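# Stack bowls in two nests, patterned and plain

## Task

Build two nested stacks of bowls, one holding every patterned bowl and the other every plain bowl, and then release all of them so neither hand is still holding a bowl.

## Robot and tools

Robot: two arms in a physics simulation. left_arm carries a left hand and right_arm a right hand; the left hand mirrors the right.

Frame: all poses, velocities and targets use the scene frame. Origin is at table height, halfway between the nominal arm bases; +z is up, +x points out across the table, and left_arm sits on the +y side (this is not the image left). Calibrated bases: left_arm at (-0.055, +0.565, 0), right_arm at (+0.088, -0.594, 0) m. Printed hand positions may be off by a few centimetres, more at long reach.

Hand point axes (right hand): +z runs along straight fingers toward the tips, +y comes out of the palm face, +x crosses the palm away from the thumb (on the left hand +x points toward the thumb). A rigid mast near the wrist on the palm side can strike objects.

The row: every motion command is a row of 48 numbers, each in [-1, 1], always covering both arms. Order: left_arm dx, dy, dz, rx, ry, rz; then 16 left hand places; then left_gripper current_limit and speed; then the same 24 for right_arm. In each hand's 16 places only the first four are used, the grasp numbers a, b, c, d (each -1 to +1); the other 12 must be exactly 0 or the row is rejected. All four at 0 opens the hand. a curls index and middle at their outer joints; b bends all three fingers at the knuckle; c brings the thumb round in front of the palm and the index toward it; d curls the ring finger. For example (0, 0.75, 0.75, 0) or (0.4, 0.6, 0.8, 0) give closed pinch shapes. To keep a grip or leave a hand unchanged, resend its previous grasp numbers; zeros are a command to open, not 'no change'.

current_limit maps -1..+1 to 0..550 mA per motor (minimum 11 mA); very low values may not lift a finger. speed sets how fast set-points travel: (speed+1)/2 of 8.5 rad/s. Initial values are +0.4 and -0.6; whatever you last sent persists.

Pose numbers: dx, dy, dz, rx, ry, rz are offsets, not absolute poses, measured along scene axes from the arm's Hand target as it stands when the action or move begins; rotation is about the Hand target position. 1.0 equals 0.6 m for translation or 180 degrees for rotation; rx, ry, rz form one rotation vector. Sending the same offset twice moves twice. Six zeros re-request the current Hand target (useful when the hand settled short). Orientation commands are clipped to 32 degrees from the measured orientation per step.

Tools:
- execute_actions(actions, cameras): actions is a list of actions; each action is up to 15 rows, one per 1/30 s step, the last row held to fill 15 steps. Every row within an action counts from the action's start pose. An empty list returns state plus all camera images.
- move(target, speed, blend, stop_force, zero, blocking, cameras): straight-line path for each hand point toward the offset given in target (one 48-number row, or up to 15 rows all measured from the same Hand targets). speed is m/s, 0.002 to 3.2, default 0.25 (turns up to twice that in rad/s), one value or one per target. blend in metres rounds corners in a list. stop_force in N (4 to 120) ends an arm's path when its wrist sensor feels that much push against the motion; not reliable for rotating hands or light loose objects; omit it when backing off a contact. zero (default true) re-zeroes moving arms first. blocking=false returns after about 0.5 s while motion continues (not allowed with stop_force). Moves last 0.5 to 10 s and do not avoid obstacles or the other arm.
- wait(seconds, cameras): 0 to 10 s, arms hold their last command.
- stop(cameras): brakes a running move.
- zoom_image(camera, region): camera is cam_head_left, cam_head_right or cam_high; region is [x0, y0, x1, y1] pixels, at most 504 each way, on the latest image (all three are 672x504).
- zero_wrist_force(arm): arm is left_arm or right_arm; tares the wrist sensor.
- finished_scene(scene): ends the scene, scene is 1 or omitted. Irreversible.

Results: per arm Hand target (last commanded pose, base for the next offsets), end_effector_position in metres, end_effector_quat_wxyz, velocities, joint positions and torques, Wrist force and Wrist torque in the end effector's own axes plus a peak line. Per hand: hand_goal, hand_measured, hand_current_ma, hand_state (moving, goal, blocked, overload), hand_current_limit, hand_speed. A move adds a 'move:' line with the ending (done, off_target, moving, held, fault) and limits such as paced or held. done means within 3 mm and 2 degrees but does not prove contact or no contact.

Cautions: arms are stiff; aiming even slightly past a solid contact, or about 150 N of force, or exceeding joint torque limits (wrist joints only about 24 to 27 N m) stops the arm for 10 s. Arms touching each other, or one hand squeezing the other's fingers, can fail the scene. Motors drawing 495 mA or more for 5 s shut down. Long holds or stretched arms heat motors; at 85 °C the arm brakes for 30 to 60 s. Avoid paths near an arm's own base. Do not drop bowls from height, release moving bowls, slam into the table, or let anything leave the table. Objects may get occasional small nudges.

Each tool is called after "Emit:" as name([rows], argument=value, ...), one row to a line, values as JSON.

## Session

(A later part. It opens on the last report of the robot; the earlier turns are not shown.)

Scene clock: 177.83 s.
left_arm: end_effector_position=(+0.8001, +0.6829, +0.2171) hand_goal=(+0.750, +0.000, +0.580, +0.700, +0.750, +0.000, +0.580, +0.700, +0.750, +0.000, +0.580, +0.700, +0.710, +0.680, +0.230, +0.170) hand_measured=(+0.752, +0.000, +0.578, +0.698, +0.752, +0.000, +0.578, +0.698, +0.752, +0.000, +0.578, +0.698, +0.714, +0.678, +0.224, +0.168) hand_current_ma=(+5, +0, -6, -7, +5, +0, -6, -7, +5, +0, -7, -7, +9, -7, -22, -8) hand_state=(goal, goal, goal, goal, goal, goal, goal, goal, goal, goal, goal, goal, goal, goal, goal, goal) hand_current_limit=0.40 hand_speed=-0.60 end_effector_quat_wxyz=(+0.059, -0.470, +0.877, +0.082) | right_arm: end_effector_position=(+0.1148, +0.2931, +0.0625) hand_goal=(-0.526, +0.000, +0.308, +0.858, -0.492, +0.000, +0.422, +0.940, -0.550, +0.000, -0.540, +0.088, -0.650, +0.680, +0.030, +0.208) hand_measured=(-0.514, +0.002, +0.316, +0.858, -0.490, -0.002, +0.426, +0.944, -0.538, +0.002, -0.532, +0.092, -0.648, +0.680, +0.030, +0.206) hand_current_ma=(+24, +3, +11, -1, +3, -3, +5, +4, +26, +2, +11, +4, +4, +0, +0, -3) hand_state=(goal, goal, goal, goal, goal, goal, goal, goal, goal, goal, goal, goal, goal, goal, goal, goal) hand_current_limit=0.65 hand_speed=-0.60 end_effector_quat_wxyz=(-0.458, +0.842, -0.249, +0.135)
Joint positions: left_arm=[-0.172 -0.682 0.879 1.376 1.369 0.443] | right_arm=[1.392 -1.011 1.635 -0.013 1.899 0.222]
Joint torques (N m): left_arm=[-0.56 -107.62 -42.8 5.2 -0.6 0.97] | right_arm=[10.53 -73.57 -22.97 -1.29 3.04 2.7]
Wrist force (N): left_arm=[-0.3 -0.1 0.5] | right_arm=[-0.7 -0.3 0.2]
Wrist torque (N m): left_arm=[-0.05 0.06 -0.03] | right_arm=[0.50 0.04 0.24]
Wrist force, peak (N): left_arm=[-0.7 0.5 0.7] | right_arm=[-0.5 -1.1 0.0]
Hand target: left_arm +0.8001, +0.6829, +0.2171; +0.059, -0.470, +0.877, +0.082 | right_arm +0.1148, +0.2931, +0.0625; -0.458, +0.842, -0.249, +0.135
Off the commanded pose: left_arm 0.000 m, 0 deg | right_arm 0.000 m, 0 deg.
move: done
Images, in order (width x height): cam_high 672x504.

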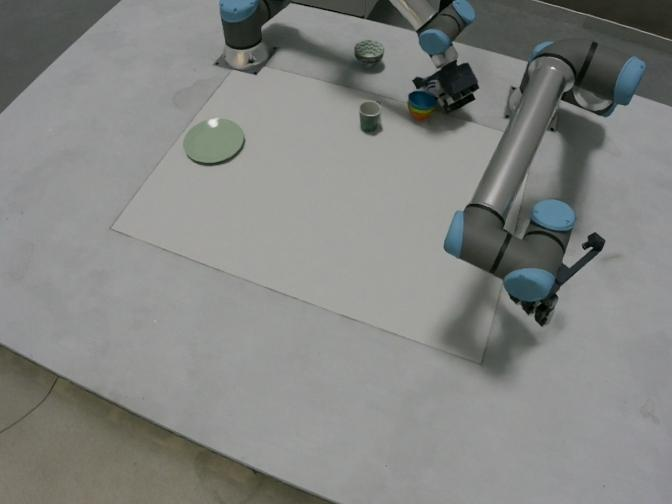

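Emit:
move(target=[0,0,0,0,0,0,0,0,0,0,0,0,0,0,0,0,0,0,0,0,0,0,0.4,-0.6,-0.00733,-0.01133,-0.02083,0,0,0,0,0.79,0.8,0.7,0,0,0,0,0,0,0,0,0,0,0,0,0.65,-0.6], speed=0.06, stop_force=4, cameras=["cam_high", "cam_head_left"])

Emit:
zoom_image(camera="cam_high", region=[390, 40, 470, 130])

Emit:
zoom_image(camera="cam_head_left", region=[180, 260, 340, 400])

Scene clock: 179.57 s.
left_arm: end_effector_position=(+0.8001, +0.6829, +0.2171) hand_goal=(+0.750, +0.000, +0.580, +0.700, +0.750, +0.000, +0.580, +0.700, +0.750, +0.000, +0.580, +0.700, +0.710, +0.680, +0.230, +0.170) hand_measured=(+0.752, +0.000, +0.578, +0.698, +0.752, +0.000, +0.578, +0.698, +0.752, +0.000, +0.578, +0.698, +0.714, +0.678, +0.224, +0.168) hand_current_ma=(+5, +0, -6, -7, +5, +0, -6, -7, +5, +0, -7, -7, +9, -7, -22, -8) hand_state=(goal, goal, goal, goal, goal, goal, goal, goal, goal, goal, goal, goal, goal, goal, goal, goal) hand_current_limit=0.40 hand_speed=-0.60 end_effector_quat_wxyz=(+0.059, -0.470, +0.877, +0.082) | right_arm: end_effector_position=(+0.1104, +0.2863, +0.0500) hand_goal=(-0.526, +0.000, +0.308, +0.858, -0.492, +0.000, +0.422, +0.940, -0.550, +0.000, -0.540, +0.088, -0.650, +0.680, +0.030, +0.208) hand_measured=(-0.514, +0.002, +0.316, +0.858, -0.490, -0.002, +0.426, +0.944, -0.554, +0.002, -0.544, +0.092, -0.648, +0.680, +0.030, +0.208) hand_current_ma=(+24, +3, +11, -1, +3, -3, +5, +4, -7, +2, -6, +4, +3, +0, +1, +0) hand_state=(goal, goal, goal, goal, goal, goal, goal, goal, goal, goal, goal, goal, goal, goal, goal, goal) hand_current_limit=0.65 hand_speed=-0.60 end_effector_quat_wxyz=(-0.458, +0.842, -0.249, +0.135)
Joint positions: left_arm=[-0.172 -0.682 0.879 1.376 1.369 0.443] | right_arm=[1.397 -1.008 1.656 -0.037 1.902 0.225]
Joint torques (N m): left_arm=[-0.58 -107.62 -42.3 4.73 -0.9 1.12] | right_arm=[11.48 -72.5 -21.31 -1.18 3.21 2.77]
Wrist force (N): left_arm=[-0.5 0.0 0.2] | right_arm=[-1.1 -1.7 -0.4]
Wrist torque (N m): left_arm=[-0.03 0.08 -0.04] | right_arm=[0.42 0.08 0.12]
Wrist force, peak (N): left_arm=[-0.1 0.8 0.6] | right_arm=[-1.4 -2.1 -0.9]
Hand target: left_arm +0.8001, +0.6829, +0.2171; +0.059, -0.470, +0.877, +0.082 | right_arm +0.1104, +0.2863, +0.0500; -0.458, +0.842, -0.249, +0.135
Off the commanded pose: left_arm 0.000 m, 0 deg | right_arm 0.000 m, 0 deg.
move: done
Images, in order (width x height): cam_head_left 672x504, cam_high 672x504.

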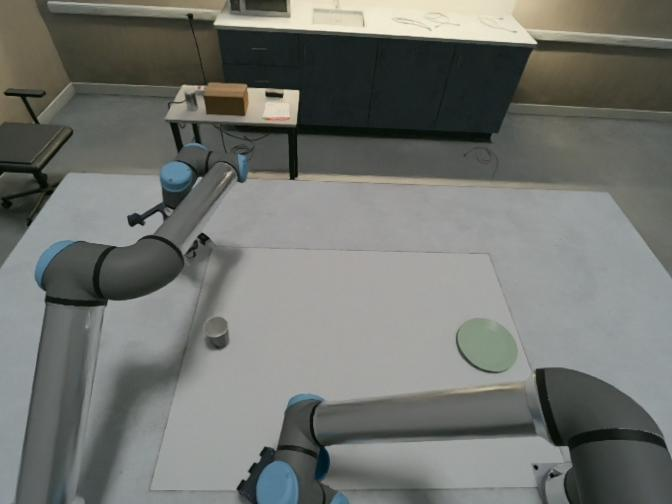

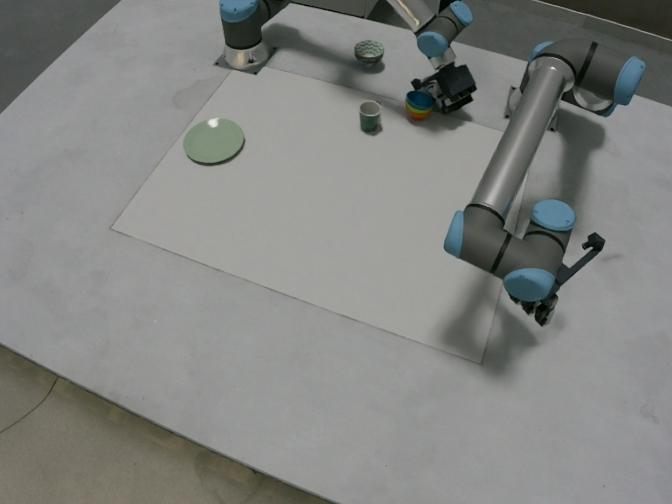

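Scaled by 5.600.

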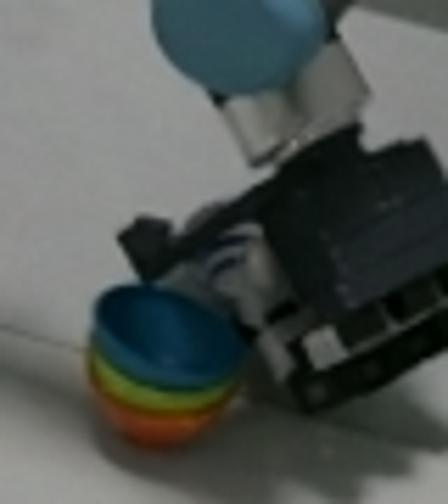

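Scaled by 3.150.

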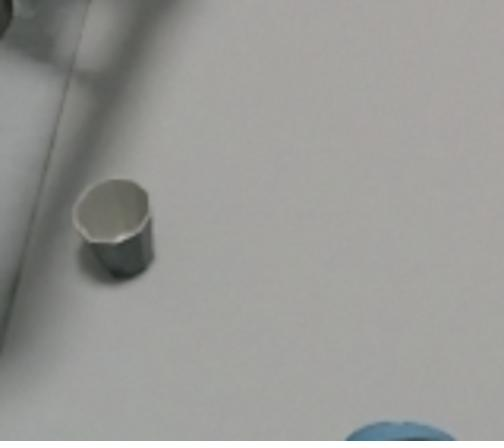

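Emit:
move(target=[0,0,0,0,0,0,0,0,0,0,0,0,0,0,0,0,0,0,0,0,0,0,0.4,-0.6,0,0,0,0,0,0,0,1.0,0.8,0.7,0,0,0,0,0,0,0,0,0,0,0,0,0.65,-0.88], cameras=["cam_high"])

Emit:
zoom_image(camera="cam_high", region=[390, 40, 470, 130])

Scene clock: 181.50 s.
left_arm: end_effector_position=(+0.8001, +0.6829, +0.2171) hand_goal=(+0.750, +0.000, +0.580, +0.700, +0.750, +0.000, +0.580, +0.700, +0.750, +0.000, +0.580, +0.700, +0.710, +0.680, +0.230, +0.170) hand_measured=(+0.752, +0.000, +0.578, +0.698, +0.752, +0.000, +0.578, +0.698, +0.752, +0.000, +0.578, +0.698, +0.714, +0.678, +0.224, +0.168) hand_current_ma=(+5, +0, -6, -7, +5, +0, -6, -7, +5, +0, -7, -7, +9, -7, -22, -8) hand_state=(goal, goal, goal, goal, goal, goal, goal, goal, goal, goal, goal, goal, goal, goal, goal, goal) hand_current_limit=0.40 hand_speed=-0.60 end_effector_quat_wxyz=(+0.059, -0.470, +0.877, +0.082) | right_arm: end_effector_position=(+0.1104, +0.2863, +0.0500) hand_goal=(-0.810, +0.000, +0.370, +0.900, -0.860, +0.000, +0.380, +0.940, -0.864, +0.000, -0.540, +0.130, -0.650, +0.680, +0.030, +0.250) hand_measured=(-0.660, +0.002, +0.402, +0.912, -0.704, -0.002, +0.404, +0.954, -0.696, +0.002, -0.512, +0.132, -0.648, +0.680, +0.058, +0.260) hand_current_ma=(+454, +3, +78, +24, +453, -3, +56, +29, +454, +2, +65, +1, +3, +0, +89, +24) hand_state=(blocked, goal, blocked, goal, blocked, goal, blocked, goal, blocked, goal, blocked, goal, goal, goal, blocked, goal) hand_current_limit=0.65 hand_speed=-0.88 end_effector_quat_wxyz=(-0.458, +0.842, -0.249, +0.135)
Joint positions: left_arm=[-0.172 -0.682 0.879 1.376 1.369 0.443] | right_arm=[1.397 -1.008 1.656 -0.037 1.902 0.225]
Joint torques (N m): left_arm=[0.32 -108.67 -42.57 4.74 -0.66 1.23] | right_arm=[11.69 -77.67 -25.54 -1.28 2.81 2.36]
Wrist force (N): left_arm=[-0.2 0.2 0.0] | right_arm=[-0.5 0.5 0.6]
Wrist torque (N m): left_arm=[0.02 0.03 -0.03] | right_arm=[0.63 0.01 0.24]
Wrist force, peak (N): left_arm=[0.0 0.5 1.0] | right_arm=[-1.2 -1.7 -0.5]
Hand target: left_arm +0.8001, +0.6829, +0.2171; +0.059, -0.470, +0.877, +0.082 | right_arm +0.1104, +0.2863, +0.0500; -0.458, +0.842, -0.249, +0.135
Off the commanded pose: left_arm 0.000 m, 0 deg | right_arm 0.000 m, 0 deg.
move: done
Images, in order (width x height): cam_high 672x504.

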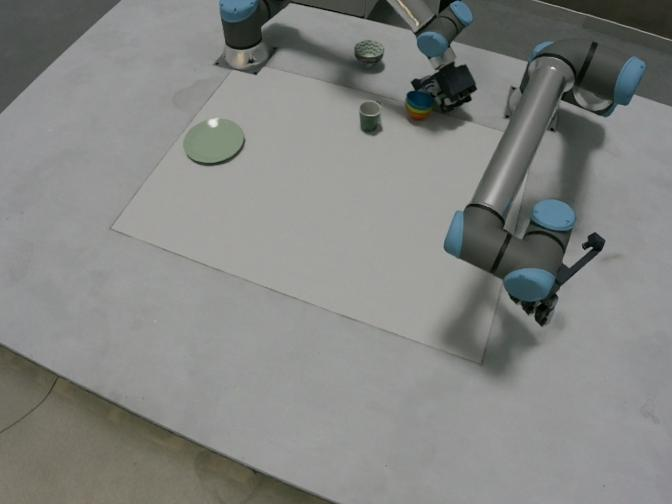

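Scaled by 5.600.

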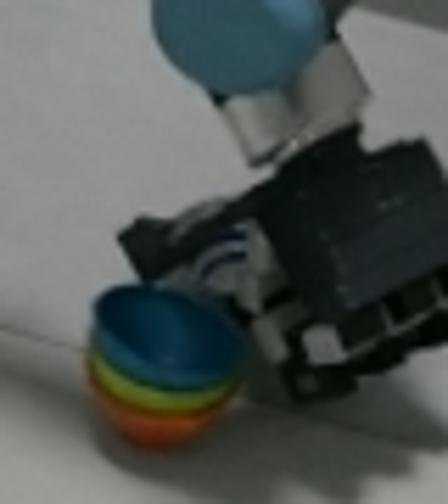

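Emit:
move(target=[0,0,0,0,0,0,0,0,0,0,0,0,0,0,0,0,0,0,0,0,0,0,0.4,-0.6,0,0,0.05,0,0,0,0,1.0,0.8,0.7,0,0,0,0,0,0,0,0,0,0,0,0,0.65,-0.88], speed=0.06, cameras=["cam_high"])

Emit:
zoom_image(camera="cam_high", region=[390, 40, 470, 130])

Scene clock: 182.77 s.
left_arm: end_effector_position=(+0.8001, +0.6829, +0.2171) hand_goal=(+0.750, +0.000, +0.580, +0.700, +0.750, +0.000, +0.580, +0.700, +0.750, +0.000, +0.580, +0.700, +0.710, +0.680, +0.230, +0.170) hand_measured=(+0.752, +0.000, +0.578, +0.698, +0.752, +0.000, +0.578, +0.698, +0.752, +0.000, +0.578, +0.698, +0.714, +0.678, +0.224, +0.168) hand_current_ma=(+5, +0, -6, -7, +5, +0, -6, -7, +5, +0, -7, -7, +9, -7, -22, -8) hand_state=(goal, goal, goal, goal, goal, goal, goal, goal, goal, goal, goal, goal, goal, goal, goal, goal) hand_current_limit=0.40 hand_speed=-0.60 end_effector_quat_wxyz=(+0.059, -0.470, +0.877, +0.082) | right_arm: end_effector_position=(+0.1104, +0.2863, +0.0798) hand_goal=(-0.810, +0.000, +0.370, +0.900, -0.860, +0.000, +0.380, +0.940, -0.864, +0.000, -0.540, +0.130, -0.650, +0.680, +0.030, +0.250) hand_measured=(-0.662, +0.002, +0.412, +0.918, -0.704, -0.004, +0.410, +0.960, -0.696, +0.002, -0.512, +0.132, -0.642, +0.680, +0.074, +0.266) hand_current_ma=(+454, +3, +114, +38, +454, -4, +70, +41, +454, +2, +65, +1, +12, +0, +169, +44) hand_state=(blocked, goal, blocked, goal, blocked, goal, blocked, goal, blocked, goal, blocked, goal, goal, goal, blocked, goal) hand_current_limit=0.65 hand_speed=-0.88 end_effector_quat_wxyz=(-0.458, +0.842, -0.249, +0.135)
Joint positions: left_arm=[-0.172 -0.682 0.879 1.376 1.369 0.443] | right_arm=[1.397 -1.036 1.64 0.008 1.902 0.225]
Joint torques (N m): left_arm=[-0.7 -107.55 -42 5.03 -0.18 0.94] | right_arm=[9.61 -102.49 -48.31 4.22 2.42 -0.05]
Wrist force (N): left_arm=[-0.3 0.3 0.5] | right_arm=[-0.6 1.2 0.9]
Wrist torque (N m): left_arm=[-0.01 0.05 -0.03] | right_arm=[0.74 0.05 0.23]
Wrist force, peak (N): left_arm=[-0.1 0.4 0.8] | right_arm=[-0.4 1.6 1.2]
Hand target: left_arm +0.8001, +0.6829, +0.2171; +0.059, -0.470, +0.877, +0.082 | right_arm +0.1104, +0.2863, +0.0800; -0.458, +0.842, -0.249, +0.135
Off the commanded pose: left_arm 0.000 m, 0 deg | right_arm 0.000 m, 0 deg.
move: done
Images, in order (width x height): cam_high 672x504.

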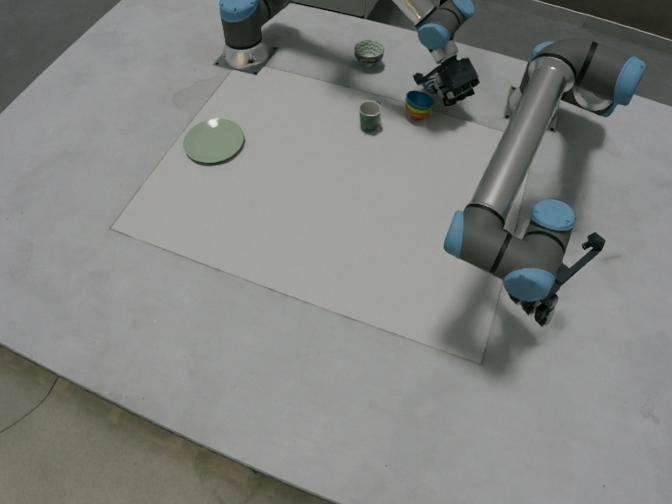

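Scaled by 5.600.

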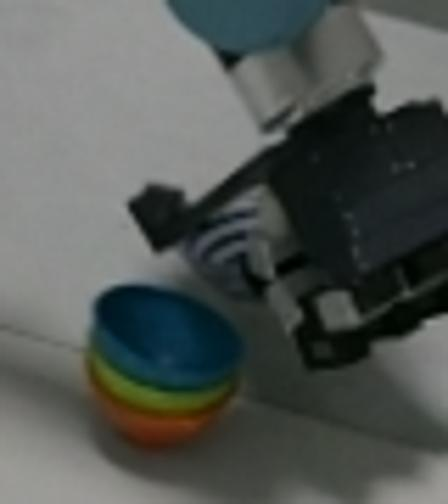

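Emit:
move(target=[0,0,0,0,0,0,0,0,0,0,0,0,0,0,0,0,0,0,0,0,0,0,0.4,-0.6,0,0,0.175,0,0,0,0,1.0,0.8,0.7,0,0,0,0,0,0,0,0,0,0,0,0,0.65,-0.88], speed=0.1, cameras=["cam_high", "cam_head_left"])

Emit:
zoom_image(camera="cam_high", region=[390, 40, 470, 130])

Emit:
zoom_image(camera="cam_head_left", region=[180, 380, 340, 504])

Scene clock: 184.47 s.
left_arm: end_effector_position=(+0.8001, +0.6829, +0.2171) hand_goal=(+0.750, +0.000, +0.580, +0.700, +0.750, +0.000, +0.580, +0.700, +0.750, +0.000, +0.580, +0.700, +0.710, +0.680, +0.230, +0.170) hand_measured=(+0.752, +0.000, +0.578, +0.698, +0.752, +0.000, +0.578, +0.698, +0.752, +0.000, +0.578, +0.698, +0.714, +0.678, +0.224, +0.168) hand_current_ma=(+5, +0, -6, -7, +5, +0, -6, -7, +5, +0, -7, -7, +9, -7, -22, -8) hand_state=(goal, goal, goal, goal, goal, goal, goal, goal, goal, goal, goal, goal, goal, goal, goal, goal) hand_current_limit=0.40 hand_speed=-0.60 end_effector_quat_wxyz=(+0.059, -0.470, +0.877, +0.082) | right_arm: end_effector_position=(+0.1104, +0.2863, +0.1848) hand_goal=(-0.810, +0.000, +0.370, +0.900, -0.860, +0.000, +0.380, +0.940, -0.864, +0.000, -0.540, +0.130, -0.650, +0.680, +0.030, +0.250) hand_measured=(-0.662, +0.002, +0.412, +0.918, -0.704, -0.004, +0.410, +0.960, -0.696, +0.002, -0.512, +0.132, -0.642, +0.680, +0.074, +0.266) hand_current_ma=(+454, +3, +114, +38, +454, -5, +71, +41, +454, +2, +65, +1, +12, +0, +169, +44) hand_state=(blocked, goal, blocked, goal, blocked, goal, blocked, goal, blocked, goal, blocked, goal, goal, goal, blocked, goal) hand_current_limit=0.65 hand_speed=-0.88 end_effector_quat_wxyz=(-0.458, +0.842, -0.249, +0.135)
Joint positions: left_arm=[-0.172 -0.682 0.879 1.376 1.369 0.443] | right_arm=[1.397 -1.122 1.564 0.17 1.902 0.225]
Joint torques (N m): left_arm=[1.41 -108.31 -42.41 4.81 -0.68 0.89] | right_arm=[6.04 -97 -52.87 4.4 0.29 2.52]
Wrist force (N): left_arm=[-0.2 0.3 0.7] | right_arm=[-0.7 0.9 1.0]
Wrist torque (N m): left_arm=[-0.02 0.05 -0.03] | right_arm=[0.67 0.08 0.25]
Wrist force, peak (N): left_arm=[-0.4 0.2 0.9] | right_arm=[-0.3 2.3 1.5]
Hand target: left_arm +0.8001, +0.6829, +0.2171; +0.059, -0.470, +0.877, +0.082 | right_arm +0.1104, +0.2863, +0.1850; -0.458, +0.842, -0.249, +0.135
Off the commanded pose: left_arm 0.000 m, 0 deg | right_arm 0.000 m, 0 deg.
move: done
Images, in order (width x height): cam_head_left 672x504, cam_high 672x504.

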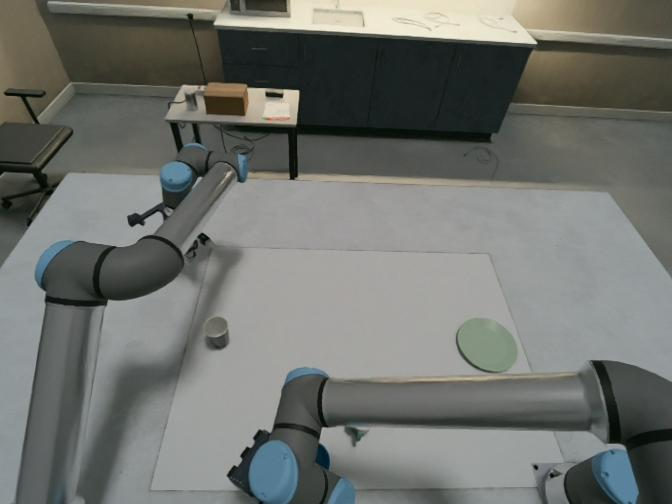

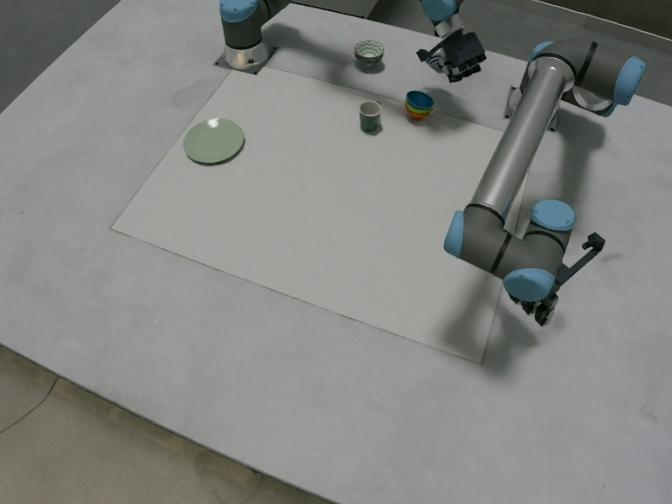

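Scaled by 5.600.

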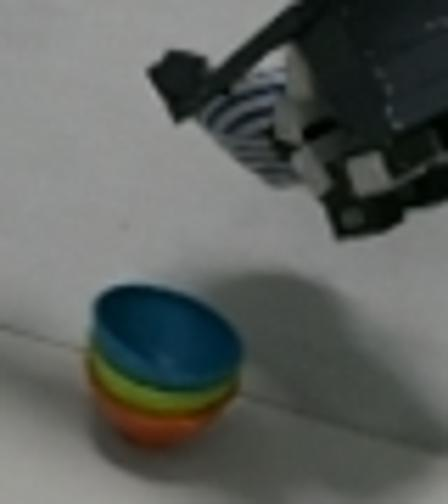

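Scaled by 3.150.

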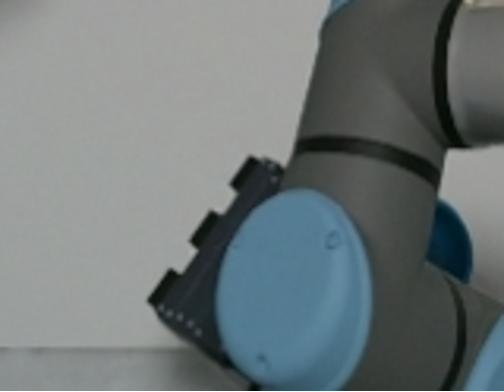

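Emit:
move(target=[0,0,0,0,0,0,0,0,0,0,0,0,0,0,0,0,0,0,0,0,0,0,0.4,-0.6,-0.2473,-0.4655,0.025,0,0,0.18333,0,1.0,0.8,0.7,0,0,0,0,0,0,0,0,0,0,0,0,0.65,-0.88], speed=0.15, cameras=["cam_high", "cam_head_left"])

Emit:
zoom_image(camera="cam_high", region=[340, 0, 420, 80])

Emit:
zoom_image(camera="cam_high", region=[390, 70, 450, 130])

Scene clock: 188.43 s.
left_arm: end_effector_position=(+0.8001, +0.6829, +0.2171) hand_goal=(+0.750, +0.000, +0.580, +0.700, +0.750, +0.000, +0.580, +0.700, +0.750, +0.000, +0.580, +0.700, +0.710, +0.680, +0.230, +0.170) hand_measured=(+0.752, +0.000, +0.578, +0.698, +0.752, +0.000, +0.578, +0.698, +0.752, +0.000, +0.578, +0.698, +0.714, +0.678, +0.224, +0.168) hand_current_ma=(+5, +0, -6, -7, +5, +0, -6, -7, +5, +0, -7, -7, +9, -7, -22, -8) hand_state=(goal, goal, goal, goal, goal, goal, goal, goal, goal, goal, goal, goal, goal, goal, goal, goal) hand_current_limit=0.40 hand_speed=-0.60 end_effector_quat_wxyz=(+0.059, -0.470, +0.877, +0.082) | right_arm: end_effector_position=(-0.0379, +0.0072, +0.2000) hand_goal=(-0.810, +0.000, +0.370, +0.900, -0.860, +0.000, +0.380, +0.940, -0.864, +0.000, -0.540, +0.130, -0.650, +0.680, +0.030, +0.250) hand_measured=(-0.662, +0.002, +0.412, +0.918, -0.704, -0.006, +0.410, +0.960, -0.696, +0.002, -0.512, +0.132, -0.642, +0.680, +0.076, +0.266) hand_current_ma=(+454, +3, +114, +38, +454, -8, +71, +41, +454, +2, +65, +1, +14, +0, +172, +46) hand_state=(blocked, goal, blocked, goal, blocked, goal, blocked, goal, blocked, goal, blocked, goal, goal, goal, blocked, goal) hand_current_limit=0.65 hand_speed=-0.88 end_effector_quat_wxyz=(-0.478, +0.878, +0.000, +0.000)
Joint positions: left_arm=[-0.172 -0.682 0.879 1.376 1.369 0.443] | right_arm=[1.408 -1.588 2.116 0.053 1.432 -0.091]
Joint torques (N m): left_arm=[0.21 -106.88 -41.88 4.77 -0.65 0.81] | right_arm=[-5.04 -55.47 -26.35 1.91 -3.26 -0.92]
Wrist force (N): left_arm=[0.1 0.2 0.1] | right_arm=[-0.7 1.2 1.1]
Wrist torque (N m): left_arm=[0.03 -0.01 0.00] | right_arm=[0.77 0.05 0.41]
Wrist force, peak (N): left_arm=[-0.6 0.4 0.9] | right_arm=[-0.7 1.0 2.1]
Hand target: left_arm +0.8001, +0.6829, +0.2171; +0.059, -0.470, +0.877, +0.082 | right_arm -0.0379, +0.0070, +0.2000; -0.478, +0.878, +0.001, +0.000
Off the commanded pose: left_arm 0.000 m, 0 deg | right_arm 0.000 m, 0 deg.
move: done
Images, in order (width x height): cam_head_left 672x504, cam_high 672x504.

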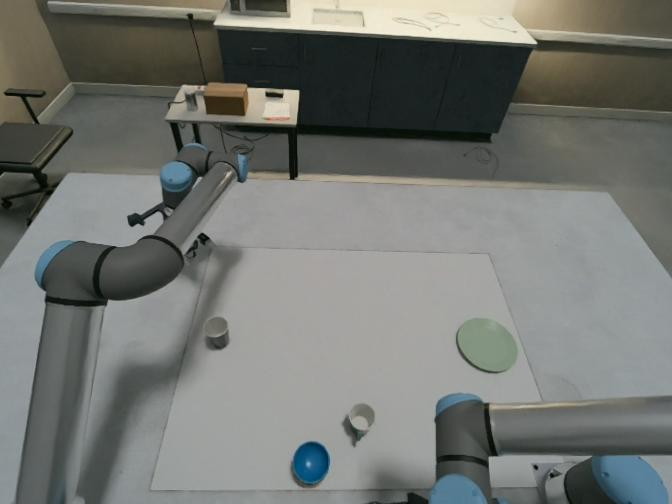

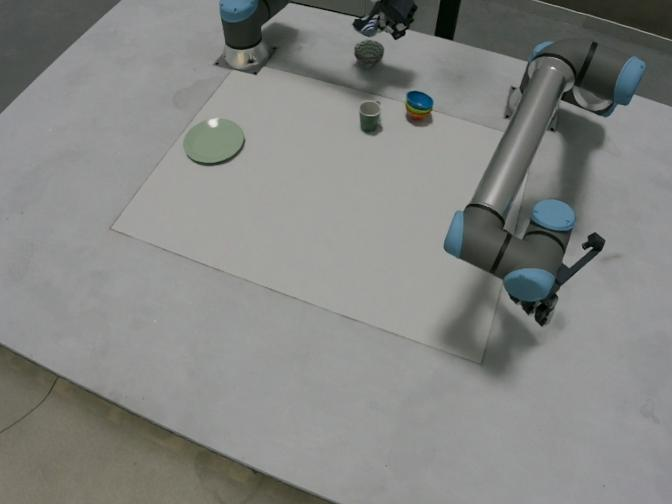

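Scaled by 6.300.

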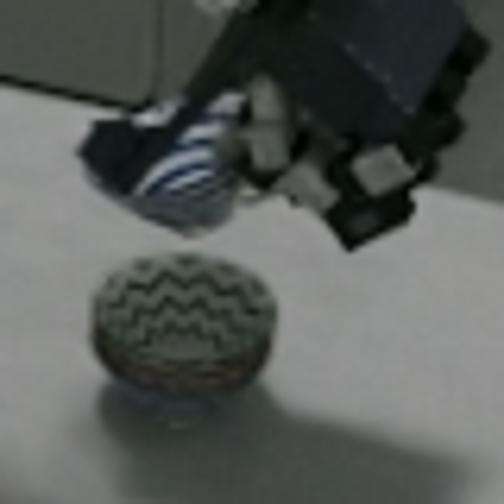

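Scaled by 8.400.

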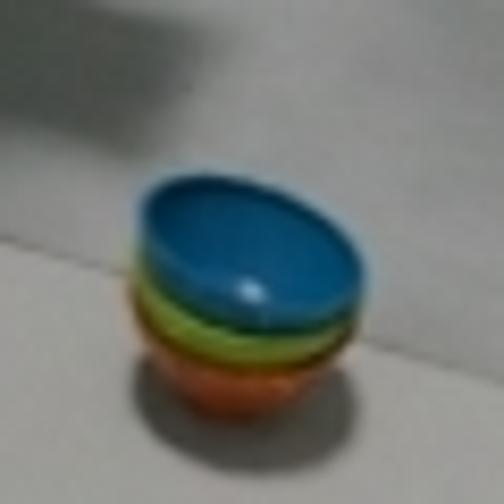

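Emit:
move(target=[0,0,0,0,0,0,0,0,0,0,0,0,0,0,0,0,0,0,0,0,0,0,0.4,-0.6,0,0,-0.05,-0.0389,0,0,0,1.0,0.8,0.7,0,0,0,0,0,0,0,0,0,0,0,0,0.65,-0.88], speed=0.04, cameras=["cam_high"])

Emit:
zoom_image(camera="cam_high", region=[340, 0, 420, 80])

Scene clock: 191.03 s.
left_arm: end_effector_position=(+0.8001, +0.6829, +0.2171) hand_goal=(+0.750, +0.000, +0.580, +0.700, +0.750, +0.000, +0.580, +0.700, +0.750, +0.000, +0.580, +0.700, +0.710, +0.680, +0.230, +0.170) hand_measured=(+0.752, +0.000, +0.578, +0.698, +0.752, +0.000, +0.578, +0.698, +0.752, +0.000, +0.578, +0.698, +0.714, +0.678, +0.224, +0.168) hand_current_ma=(+5, +0, -6, -7, +5, +0, -6, -7, +5, +0, -7, -7, +9, -7, -22, -8) hand_state=(goal, goal, goal, goal, goal, goal, goal, goal, goal, goal, goal, goal, goal, goal, goal, goal) hand_current_limit=0.40 hand_speed=-0.60 end_effector_quat_wxyz=(+0.059, -0.470, +0.877, +0.082) | right_arm: end_effector_position=(-0.0379, +0.0070, +0.1702) hand_goal=(-0.810, +0.000, +0.370, +0.900, -0.860, +0.000, +0.380, +0.940, -0.864, +0.000, -0.540, +0.130, -0.650, +0.680, +0.030, +0.250) hand_measured=(-0.662, +0.002, +0.412, +0.918, -0.704, -0.006, +0.410, +0.960, -0.696, +0.002, -0.512, +0.132, -0.642, +0.680, +0.076, +0.266) hand_current_ma=(+454, +3, +114, +38, +454, -8, +71, +41, +454, +2, +65, +1, +14, +0, +172, +46) hand_state=(blocked, goal, blocked, goal, blocked, goal, blocked, goal, blocked, goal, blocked, goal, goal, goal, blocked, goal) hand_current_limit=0.65 hand_speed=-0.88 end_effector_quat_wxyz=(-0.424, +0.906, +0.001, +0.000)
Joint positions: left_arm=[-0.172 -0.682 0.879 1.376 1.369 0.443] | right_arm=[1.418 -1.505 2.072 0.135 1.451 -0.101]
Joint torques (N m): left_arm=[-0.5 -107.48 -42.05 4.75 -0.86 0.99] | right_arm=[11.02 -33.15 -48.83 4.82 2.31 -1.27]
Wrist force (N): left_arm=[-0.1 0.1 0.4] | right_arm=[-0.5 1.4 0.8]
Wrist torque (N m): left_arm=[-0.03 0.03 -0.02] | right_arm=[0.86 0.04 0.41]
Wrist force, peak (N): left_arm=[-0.2 -0.1 1.1] | right_arm=[-0.7 1.8 0.9]
Hand target: left_arm +0.8001, +0.6829, +0.2171; +0.059, -0.470, +0.877, +0.082 | right_arm -0.0379, +0.0070, +0.1700; -0.423, +0.906, +0.001, +0.000
Off the commanded pose: left_arm 0.000 m, 0 deg | right_arm 0.000 m, 0 deg.
move: done
Images, in order (width x height): cam_high 672x504.

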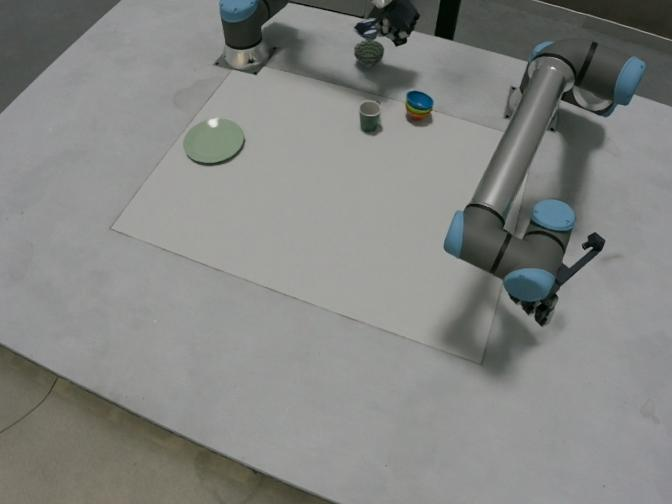

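Scaled by 6.300.

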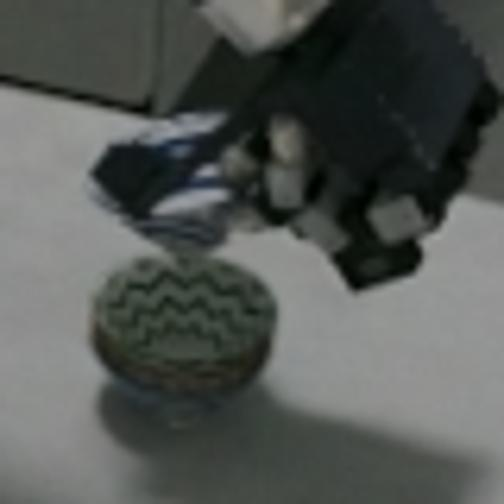

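Emit:
move(target=[0,0,0,0,0,0,0,0,0,0,0,0,0,0,0,0,0,0,0,0,0,0,0.4,-0.6,0,0,-0.025,-0.0389,0,0,0,1.0,0.8,0.7,0,0,0,0,0,0,0,0,0,0,0,0,0.65,-0.88], speed=0.04, cameras=["cam_high"])

Emit:
zoom_image(camera="cam_high", region=[340, 0, 420, 80])

Scene clock: 193.17 s.
left_arm: end_effector_position=(+0.8001, +0.6829, +0.2171) hand_goal=(+0.750, +0.000, +0.580, +0.700, +0.750, +0.000, +0.580, +0.700, +0.750, +0.000, +0.580, +0.700, +0.710, +0.680, +0.230, +0.170) hand_measured=(+0.752, +0.000, +0.578, +0.698, +0.752, +0.000, +0.578, +0.698, +0.752, +0.000, +0.578, +0.698, +0.714, +0.678, +0.224, +0.168) hand_current_ma=(+5, +0, -6, -7, +5, +0, -6, -7, +5, +0, -7, -7, +9, -7, -22, -8) hand_state=(goal, goal, goal, goal, goal, goal, goal, goal, goal, goal, goal, goal, goal, goal, goal, goal) hand_current_limit=0.40 hand_speed=-0.60 end_effector_quat_wxyz=(+0.059, -0.470, +0.877, +0.082) | right_arm: end_effector_position=(-0.0379, +0.0070, +0.1551) hand_goal=(-0.810, +0.000, +0.370, +0.900, -0.860, +0.000, +0.380, +0.940, -0.864, +0.000, -0.540, +0.130, -0.650, +0.680, +0.030, +0.250) hand_measured=(-0.662, +0.002, +0.414, +0.920, -0.704, -0.006, +0.412, +0.960, -0.696, +0.002, -0.512, +0.132, -0.642, +0.680, +0.076, +0.266) hand_current_ma=(+454, +3, +120, +40, +454, -8, +76, +44, +454, +2, +65, +1, +14, +0, +176, +48) hand_state=(blocked, goal, blocked, goal, blocked, goal, blocked, blocked, blocked, goal, blocked, goal, goal, goal, blocked, goal) hand_current_limit=0.65 hand_speed=-0.88 end_effector_quat_wxyz=(-0.368, +0.930, +0.001, +0.000)
Joint positions: left_arm=[-0.172 -0.682 0.879 1.376 1.369 0.443] | right_arm=[1.427 -1.433 2.013 0.244 1.47 -0.108]
Joint torques (N m): left_arm=[-0.88 -108.69 -42.23 4.89 -0.72 1.15] | right_arm=[10.75 -39.23 -47.4 6.34 2.41 -1.51]
Wrist force (N): left_arm=[-0.1 0.3 0.3] | right_arm=[-0.5 1.3 0.7]
Wrist torque (N m): left_arm=[0.01 0.02 -0.01] | right_arm=[0.82 -0.04 0.41]
Wrist force, peak (N): left_arm=[-0.8 0.4 0.5] | right_arm=[-0.7 1.5 1.0]
Hand target: left_arm +0.8001, +0.6829, +0.2171; +0.059, -0.470, +0.877, +0.082 | right_arm -0.0379, +0.0070, +0.1550; -0.367, +0.930, +0.001, +0.000
Off the commanded pose: left_arm 0.000 m, 0 deg | right_arm 0.000 m, 0 deg.
move: done
Images, in order (width x height): cam_high 672x504.

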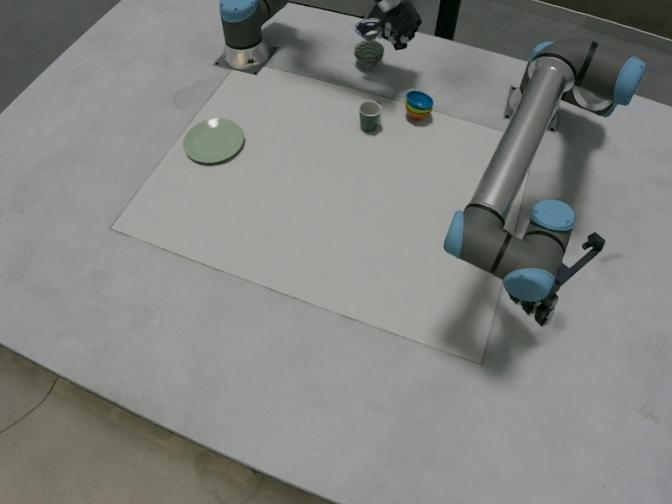

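Scaled by 6.300.

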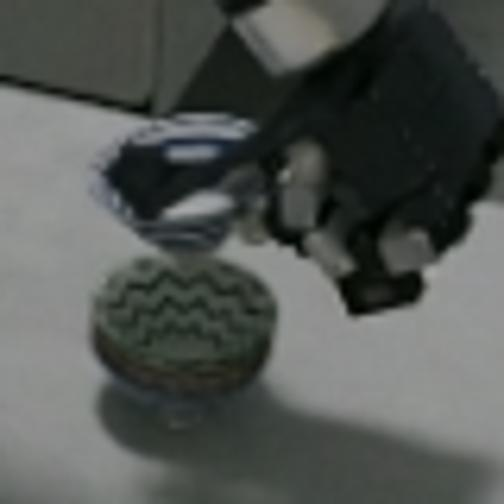

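Emit:
zoom_image(camera="cam_high", region=[346, 10, 396, 60])

Scaled by 10.080.

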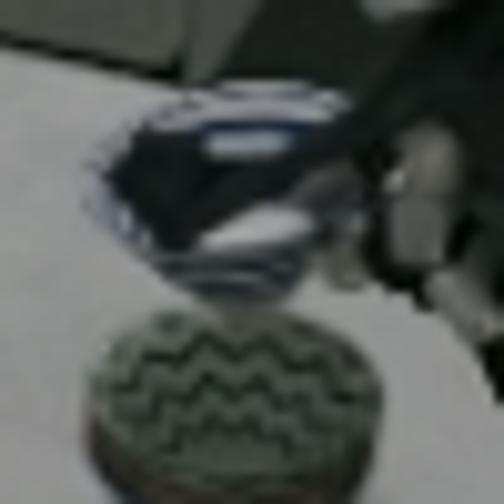

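Emit:
move(target=[0,0,0,0,0,0,0,0,0,0,0,0,0,0,0,0,0,0,0,0,0,0,0.4,-0.6,0.005,0.005,-0.08333,0,0,0,0,1.0,0.8,0.7,0,0,0,0,0,0,0,0,0,0,0,0,0.65,-0.88], speed=0.05, stop_force=4, cameras=["cam_high"])

Emit:
zoom_image(camera="cam_high", region=[346, 10, 396, 60])

Scene clock: 196.17 s.
left_arm: end_effector_position=(+0.8001, +0.6829, +0.2171) hand_goal=(+0.750, +0.000, +0.580, +0.700, +0.750, +0.000, +0.580, +0.700, +0.750, +0.000, +0.580, +0.700, +0.710, +0.680, +0.230, +0.170) hand_measured=(+0.752, +0.000, +0.578, +0.698, +0.752, +0.000, +0.578, +0.698, +0.752, +0.000, +0.578, +0.698, +0.714, +0.678, +0.224, +0.168) hand_current_ma=(+5, +0, -6, -7, +5, +0, -6, -7, +5, +0, -7, -7, +9, -7, -22, -8) hand_state=(goal, goal, goal, goal, goal, goal, goal, goal, goal, goal, goal, goal, goal, goal, goal, goal) hand_current_limit=0.40 hand_speed=-0.60 end_effector_quat_wxyz=(+0.059, -0.470, +0.877, +0.082) | right_arm: end_effector_position=(-0.0349, +0.0100, +0.1050) hand_goal=(-0.810, +0.000, +0.370, +0.900, -0.860, +0.000, +0.380, +0.940, -0.864, +0.000, -0.540, +0.130, -0.650, +0.680, +0.030, +0.250) hand_measured=(-0.662, +0.002, +0.414, +0.920, -0.704, -0.006, +0.412, +0.960, -0.696, +0.002, -0.512, +0.132, -0.642, +0.680, +0.076, +0.266) hand_current_ma=(+454, +3, +122, +41, +454, -8, +76, +45, +454, +2, +65, +1, +14, +0, +178, +48) hand_state=(blocked, goal, blocked, goal, blocked, goal, blocked, blocked, blocked, goal, blocked, goal, goal, goal, blocked, goal) hand_current_limit=0.65 hand_speed=-0.88 end_effector_quat_wxyz=(-0.367, +0.930, +0.001, +0.000)
Joint positions: left_arm=[-0.172 -0.682 0.879 1.376 1.369 0.443] | right_arm=[1.422 -1.376 2.051 0.149 1.466 -0.112]
Joint torques (N m): left_arm=[1.82 -107.81 -42.32 4.81 -0.49 0.99] | right_arm=[-5.39 -39.72 -21.89 -0.59 -1.86 -1.47]
Wrist force (N): left_arm=[-0.3 -0.1 -0.1] | right_arm=[-0.7 1.1 1.0]
Wrist torque (N m): left_arm=[-0.01 0.04 -0.02] | right_arm=[0.76 0.01 0.39]
Wrist force, peak (N): left_arm=[-0.3 0.0 1.1] | right_arm=[-0.5 1.4 1.4]
Hand target: left_arm +0.8001, +0.6829, +0.2171; +0.059, -0.470, +0.877, +0.082 | right_arm -0.0349, +0.0100, +0.1050; -0.367, +0.930, +0.001, +0.000
Off the commanded pose: left_arm 0.000 m, 0 deg | right_arm 0.000 m, 0 deg.
move: done
Images, in order (width x height): cam_high 672x504.

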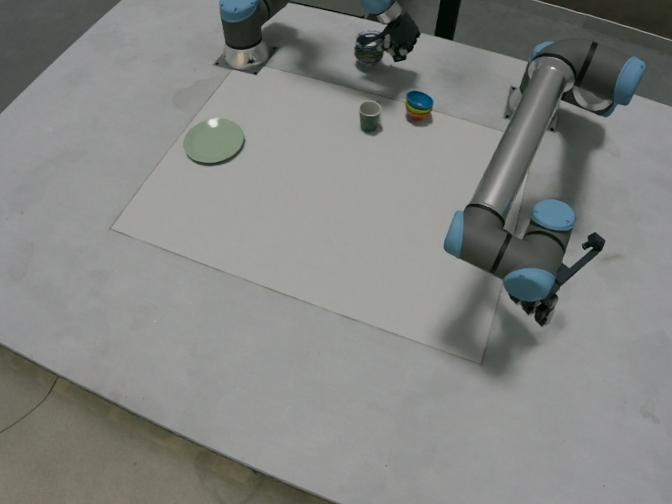

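Scaled by 10.080.

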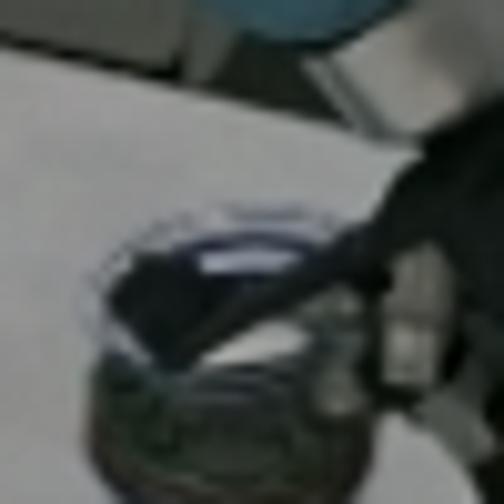

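Emit:
move(target=[0,0,0,0,0,0,0,0,0,0,0,0,0,0,0,0,0,0,0,0,0,0,0.4,-0.6,0,0.0025,-0.0667,0,0,0,0,1.0,0.8,0.7,0,0,0,0,0,0,0,0,0,0,0,0,0.65,-0.88], speed=0.035, stop_force=4, cameras=["cam_high"])

Emit:
zoom_image(camera="cam_high", region=[346, 25, 396, 75])

Scene clock: 198.53 s.
left_arm: end_effector_position=(+0.8001, +0.6829, +0.2171) hand_goal=(+0.750, +0.000, +0.580, +0.700, +0.750, +0.000, +0.580, +0.700, +0.750, +0.000, +0.580, +0.700, +0.710, +0.680, +0.230, +0.170) hand_measured=(+0.752, +0.000, +0.578, +0.698, +0.752, +0.000, +0.578, +0.698, +0.752, +0.000, +0.578, +0.698, +0.714, +0.678, +0.224, +0.168) hand_current_ma=(+5, +0, -6, -7, +5, +0, -6, -7, +5, +0, -7, -7, +9, -7, -22, -8) hand_state=(goal, goal, goal, goal, goal, goal, goal, goal, goal, goal, goal, goal, goal, goal, goal, goal) hand_current_limit=0.40 hand_speed=-0.60 end_effector_quat_wxyz=(+0.059, -0.470, +0.877, +0.082) | right_arm: end_effector_position=(-0.0349, +0.0111, +0.0737) hand_goal=(-0.810, +0.000, +0.370, +0.900, -0.860, +0.000, +0.380, +0.940, -0.864, +0.000, -0.540, +0.130, -0.650, +0.680, +0.030, +0.250) hand_measured=(-0.690, +0.008, +0.414, +0.920, -0.726, -0.010, +0.412, +0.960, -0.696, +0.002, -0.512, +0.132, -0.646, +0.680, +0.080, +0.268) hand_current_ma=(+454, +12, +122, +41, +454, -13, +78, +46, +454, +2, +65, +1, +5, +1, +198, +51) hand_state=(blocked, goal, blocked, goal, blocked, goal, blocked, blocked, blocked, goal, blocked, goal, goal, goal, blocked, goal) hand_current_limit=0.65 hand_speed=-0.88 end_effector_quat_wxyz=(-0.367, +0.930, +0.001, +0.000)
Joint positions: left_arm=[-0.172 -0.682 0.879 1.376 1.369 0.443] | right_arm=[1.422 -1.336 2.072 0.089 1.467 -0.111]
Joint torques (N m): left_arm=[-0.62 -106.7 -41.86 4.73 -0.64 0.87] | right_arm=[0.3 -68.57 -44.2 5.53 -0.06 0.28]
Wrist force (N): left_arm=[-0.4 -0.3 0.1] | right_arm=[-0.4 1.0 -0.3]
Wrist torque (N m): left_arm=[-0.04 0.06 -0.03] | right_arm=[0.74 -0.03 0.38]
Wrist force, peak (N): left_arm=[-0.5 0.8 0.7] | right_arm=[-0.2 -2.9 -1.5]
Hand target: left_arm +0.8001, +0.6829, +0.2171; +0.059, -0.470, +0.877, +0.082 | right_arm -0.0349, +0.0112, +0.0737; -0.367, +0.930, +0.001, +0.000 (not the last commanded pose)
Off the commanded pose: left_arm 0.000 m, 0 deg | right_arm 0.009 m, 0 deg.
move: contact (right_arm)
Images, in order (width x height): cam_high 672x504.

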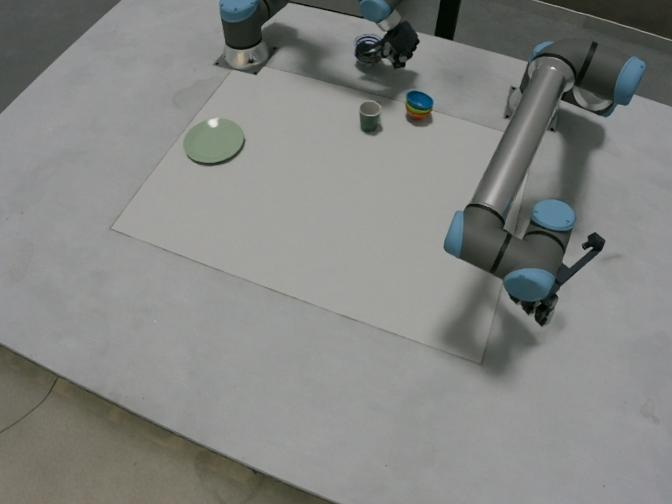

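Scaled by 10.080.

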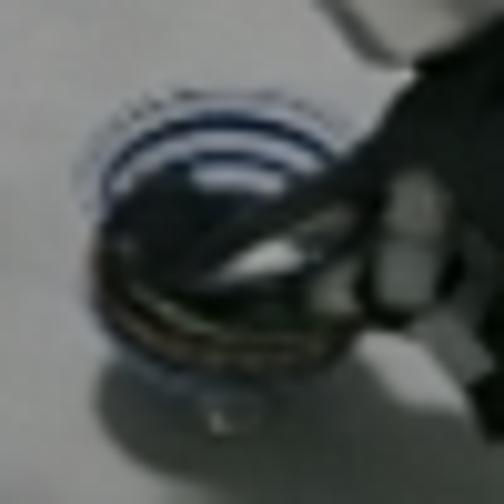

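Emit:
zoom_image(camera="cam_high", region=[350, 28, 390, 68])

Emit:
wait(seconds=0.1, cameras=["cam_high", "cam_head_left", "cam_head_right"])

Scaled by 12.600.

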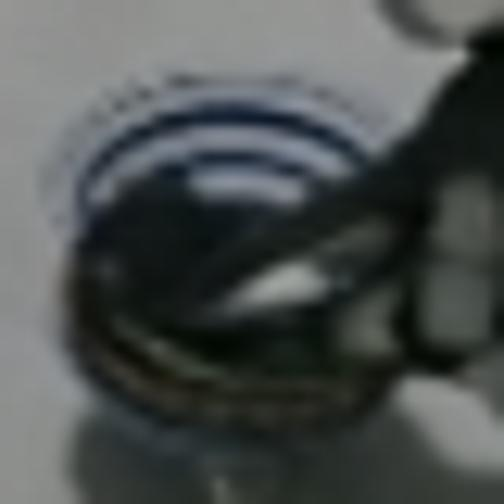

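Scene clock: 199.03 s.
left_arm: end_effector_position=(+0.8001, +0.6829, +0.2171) hand_goal=(+0.750, +0.000, +0.580, +0.700, +0.750, +0.000, +0.580, +0.700, +0.750, +0.000, +0.580, +0.700, +0.710, +0.680, +0.230, +0.170) hand_measured=(+0.752, +0.000, +0.578, +0.698, +0.752, +0.000, +0.578, +0.698, +0.752, +0.000, +0.578, +0.698, +0.714, +0.678, +0.224, +0.168) hand_current_ma=(+5, +0, -6, -7, +5, +0, -6, -7, +5, +0, -7, -7, +9, -7, -22, -8) hand_state=(goal, goal, goal, goal, goal, goal, goal, goal, goal, goal, goal, goal, goal, goal, goal, goal) hand_current_limit=0.40 hand_speed=-0.60 end_effector_quat_wxyz=(+0.059, -0.470, +0.877, +0.082) | right_arm: end_effector_position=(-0.0349, +0.0111, +0.0737) hand_goal=(-0.810, +0.000, +0.370, +0.900, -0.860, +0.000, +0.380, +0.940, -0.864, +0.000, -0.540, +0.130, -0.650, +0.680, +0.030, +0.250) hand_measured=(-0.690, +0.008, +0.414, +0.920, -0.726, -0.010, +0.412, +0.960, -0.696, +0.002, -0.512, +0.132, -0.646, +0.680, +0.080, +0.268) hand_current_ma=(+454, +12, +122, +41, +454, -13, +78, +46, +454, +2, +65, +1, +5, +1, +198, +51) hand_state=(blocked, goal, blocked, goal, blocked, goal, blocked, blocked, blocked, goal, blocked, goal, goal, goal, blocked, goal) hand_current_limit=0.65 hand_speed=-0.88 end_effector_quat_wxyz=(-0.367, +0.930, +0.001, +0.000)
Joint positions: left_arm=[-0.172 -0.682 0.879 1.376 1.369 0.443] | right_arm=[1.422 -1.336 2.072 0.089 1.467 -0.111]
Joint torques (N m): left_arm=[2.55 -108.26 -41.71 4.81 -0.82 0.86] | right_arm=[-1.05 -69.51 -43.59 5.56 -0.72 -0.42]
Wrist force (N): left_arm=[0.0 0.0 0.3] | right_arm=[-0.5 1.2 -0.2]
Wrist torque (N m): left_arm=[-0.02 0.02 0.00] | right_arm=[0.74 -0.02 0.37]
Wrist force, peak (N): left_arm=[-0.6 0.3 0.8] | right_arm=[-0.5 1.3 -0.2]
Hand target: left_arm +0.8001, +0.6829, +0.2171; +0.059, -0.470, +0.877, +0.082 | right_arm -0.0349, +0.0112, +0.0737; -0.367, +0.930, +0.001, +0.000 (not the last commanded pose)
Off the commanded pose: left_arm 0.000 m, 0 deg | right_arm 0.009 m, 0 deg.
wait: 0.10 s; at rest from the start

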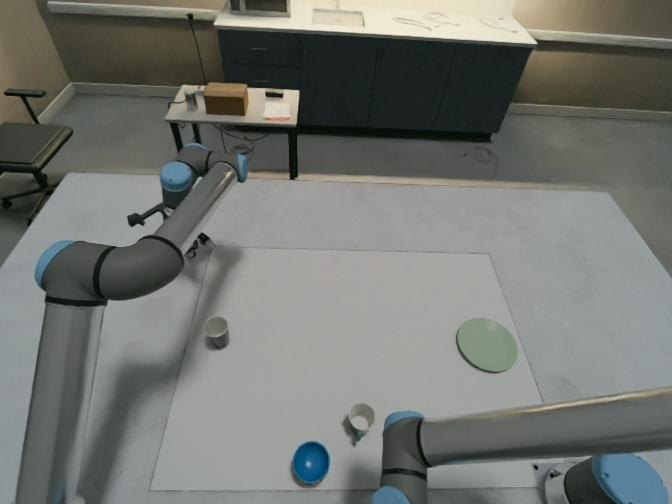

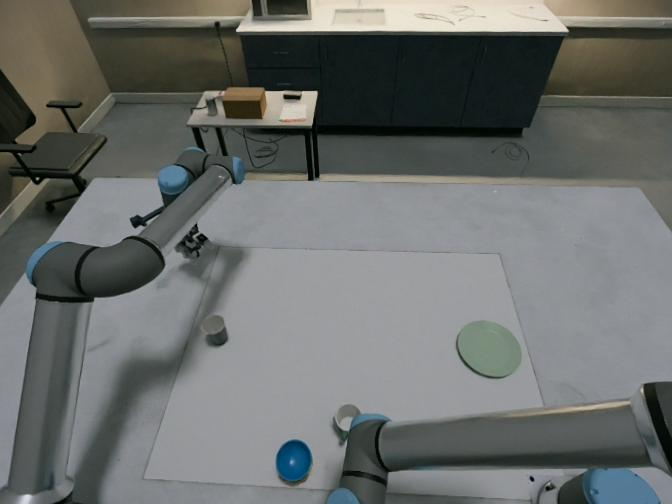

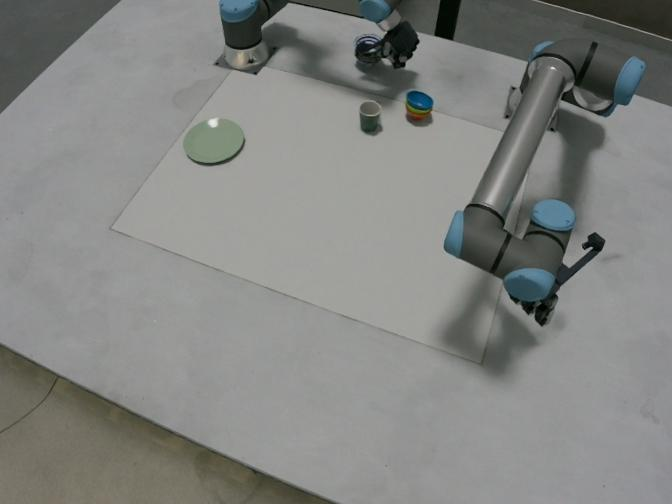

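Emit:
move(target=[0,0,0,0,0,0,0,0,0,0,0,0,0,0,0,0,0,0,0,0,0,0,0.4,-0.6,0,0,0,0,0,0,0,0.86,0.8,0.7,0,0,0,0,0,0,0,0,0,0,0,0,0.65,-0.9], cameras=["cam_high"])

Emit:
zoom_image(camera="cam_high", region=[346, 25, 396, 75])

Scene clock: 201.47 s.
left_arm: end_effector_position=(+0.8001, +0.6829, +0.2171) hand_goal=(+0.750, +0.000, +0.580, +0.700, +0.750, +0.000, +0.580, +0.700, +0.750, +0.000, +0.580, +0.700, +0.710, +0.680, +0.230, +0.170) hand_measured=(+0.752, +0.000, +0.578, +0.698, +0.752, +0.000, +0.578, +0.698, +0.752, +0.000, +0.578, +0.698, +0.714, +0.678, +0.224, +0.168) hand_current_ma=(+5, +0, -6, -7, +5, +0, -6, -7, +5, +0, -7, -7, +9, -7, -22, -8) hand_state=(goal, goal, goal, goal, goal, goal, goal, goal, goal, goal, goal, goal, goal, goal, goal, goal) hand_current_limit=0.40 hand_speed=-0.60 end_effector_quat_wxyz=(+0.059, -0.470, +0.877, +0.082) | right_arm: end_effector_position=(-0.0349, +0.0112, +0.0737) hand_goal=(-0.620, +0.000, +0.328, +0.872, -0.614, +0.000, +0.408, +0.940, -0.654, +0.000, -0.540, +0.102, -0.650, +0.680, +0.030, +0.222) hand_measured=(-0.616, +0.008, +0.332, +0.876, -0.674, -0.012, +0.392, +0.932, -0.650, +0.002, -0.532, +0.106, -0.652, +0.682, +0.076, +0.242) hand_current_ma=(+7, +10, +5, +5, -193, -18, -31, -12, +7, +2, +11, +4, -3, +1, +180, +59) hand_state=(goal, goal, goal, goal, blocked, goal, goal, goal, goal, goal, goal, goal, goal, goal, blocked, goal) hand_current_limit=0.65 hand_speed=-0.90 end_effector_quat_wxyz=(-0.367, +0.930, +0.001, +0.000)
Joint positions: left_arm=[-0.172 -0.682 0.879 1.376 1.369 0.443] | right_arm=[1.422 -1.336 2.072 0.089 1.467 -0.111]
Joint torques (N m): left_arm=[-0.59 -108.11 -41.91 4.8 -0.8 0.85] | right_arm=[-1.48 -63.18 -36.34 5.42 -1.75 -0.69]
Wrist force (N): left_arm=[0.0 0.0 0.2] | right_arm=[0.1 -3.6 -2.3]
Wrist torque (N m): left_arm=[-0.02 0.01 -0.01] | right_arm=[0.30 -0.03 0.32]
Wrist force, peak (N): left_arm=[-0.6 -0.3 0.8] | right_arm=[-0.1 -4.4 -2.2]
Hand target: left_arm +0.8001, +0.6829, +0.2171; +0.059, -0.470, +0.877, +0.082 | right_arm -0.0349, +0.0112, +0.0737; -0.367, +0.930, +0.001, +0.000
Off the commanded pose: left_arm 0.000 m, 0 deg | right_arm 0.000 m, 0 deg.
move: done
Images, in order (width x height): cam_high 672x504.

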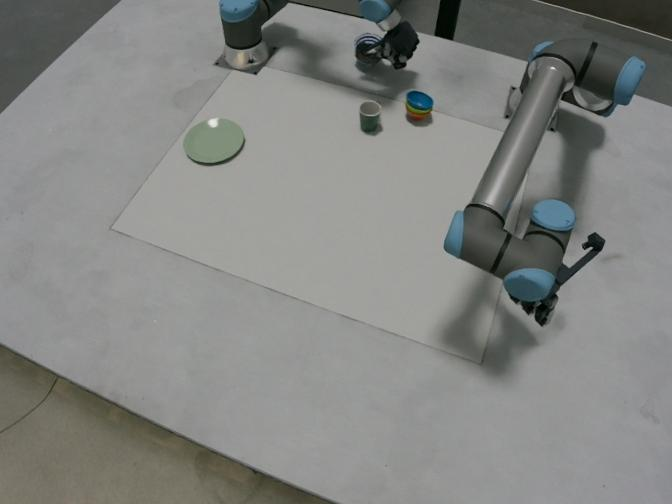

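Scaled by 10.080.

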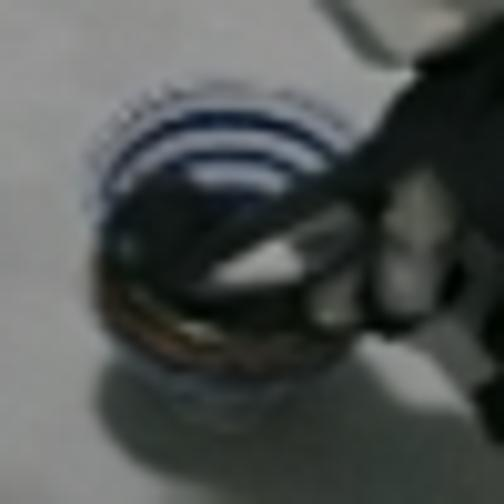

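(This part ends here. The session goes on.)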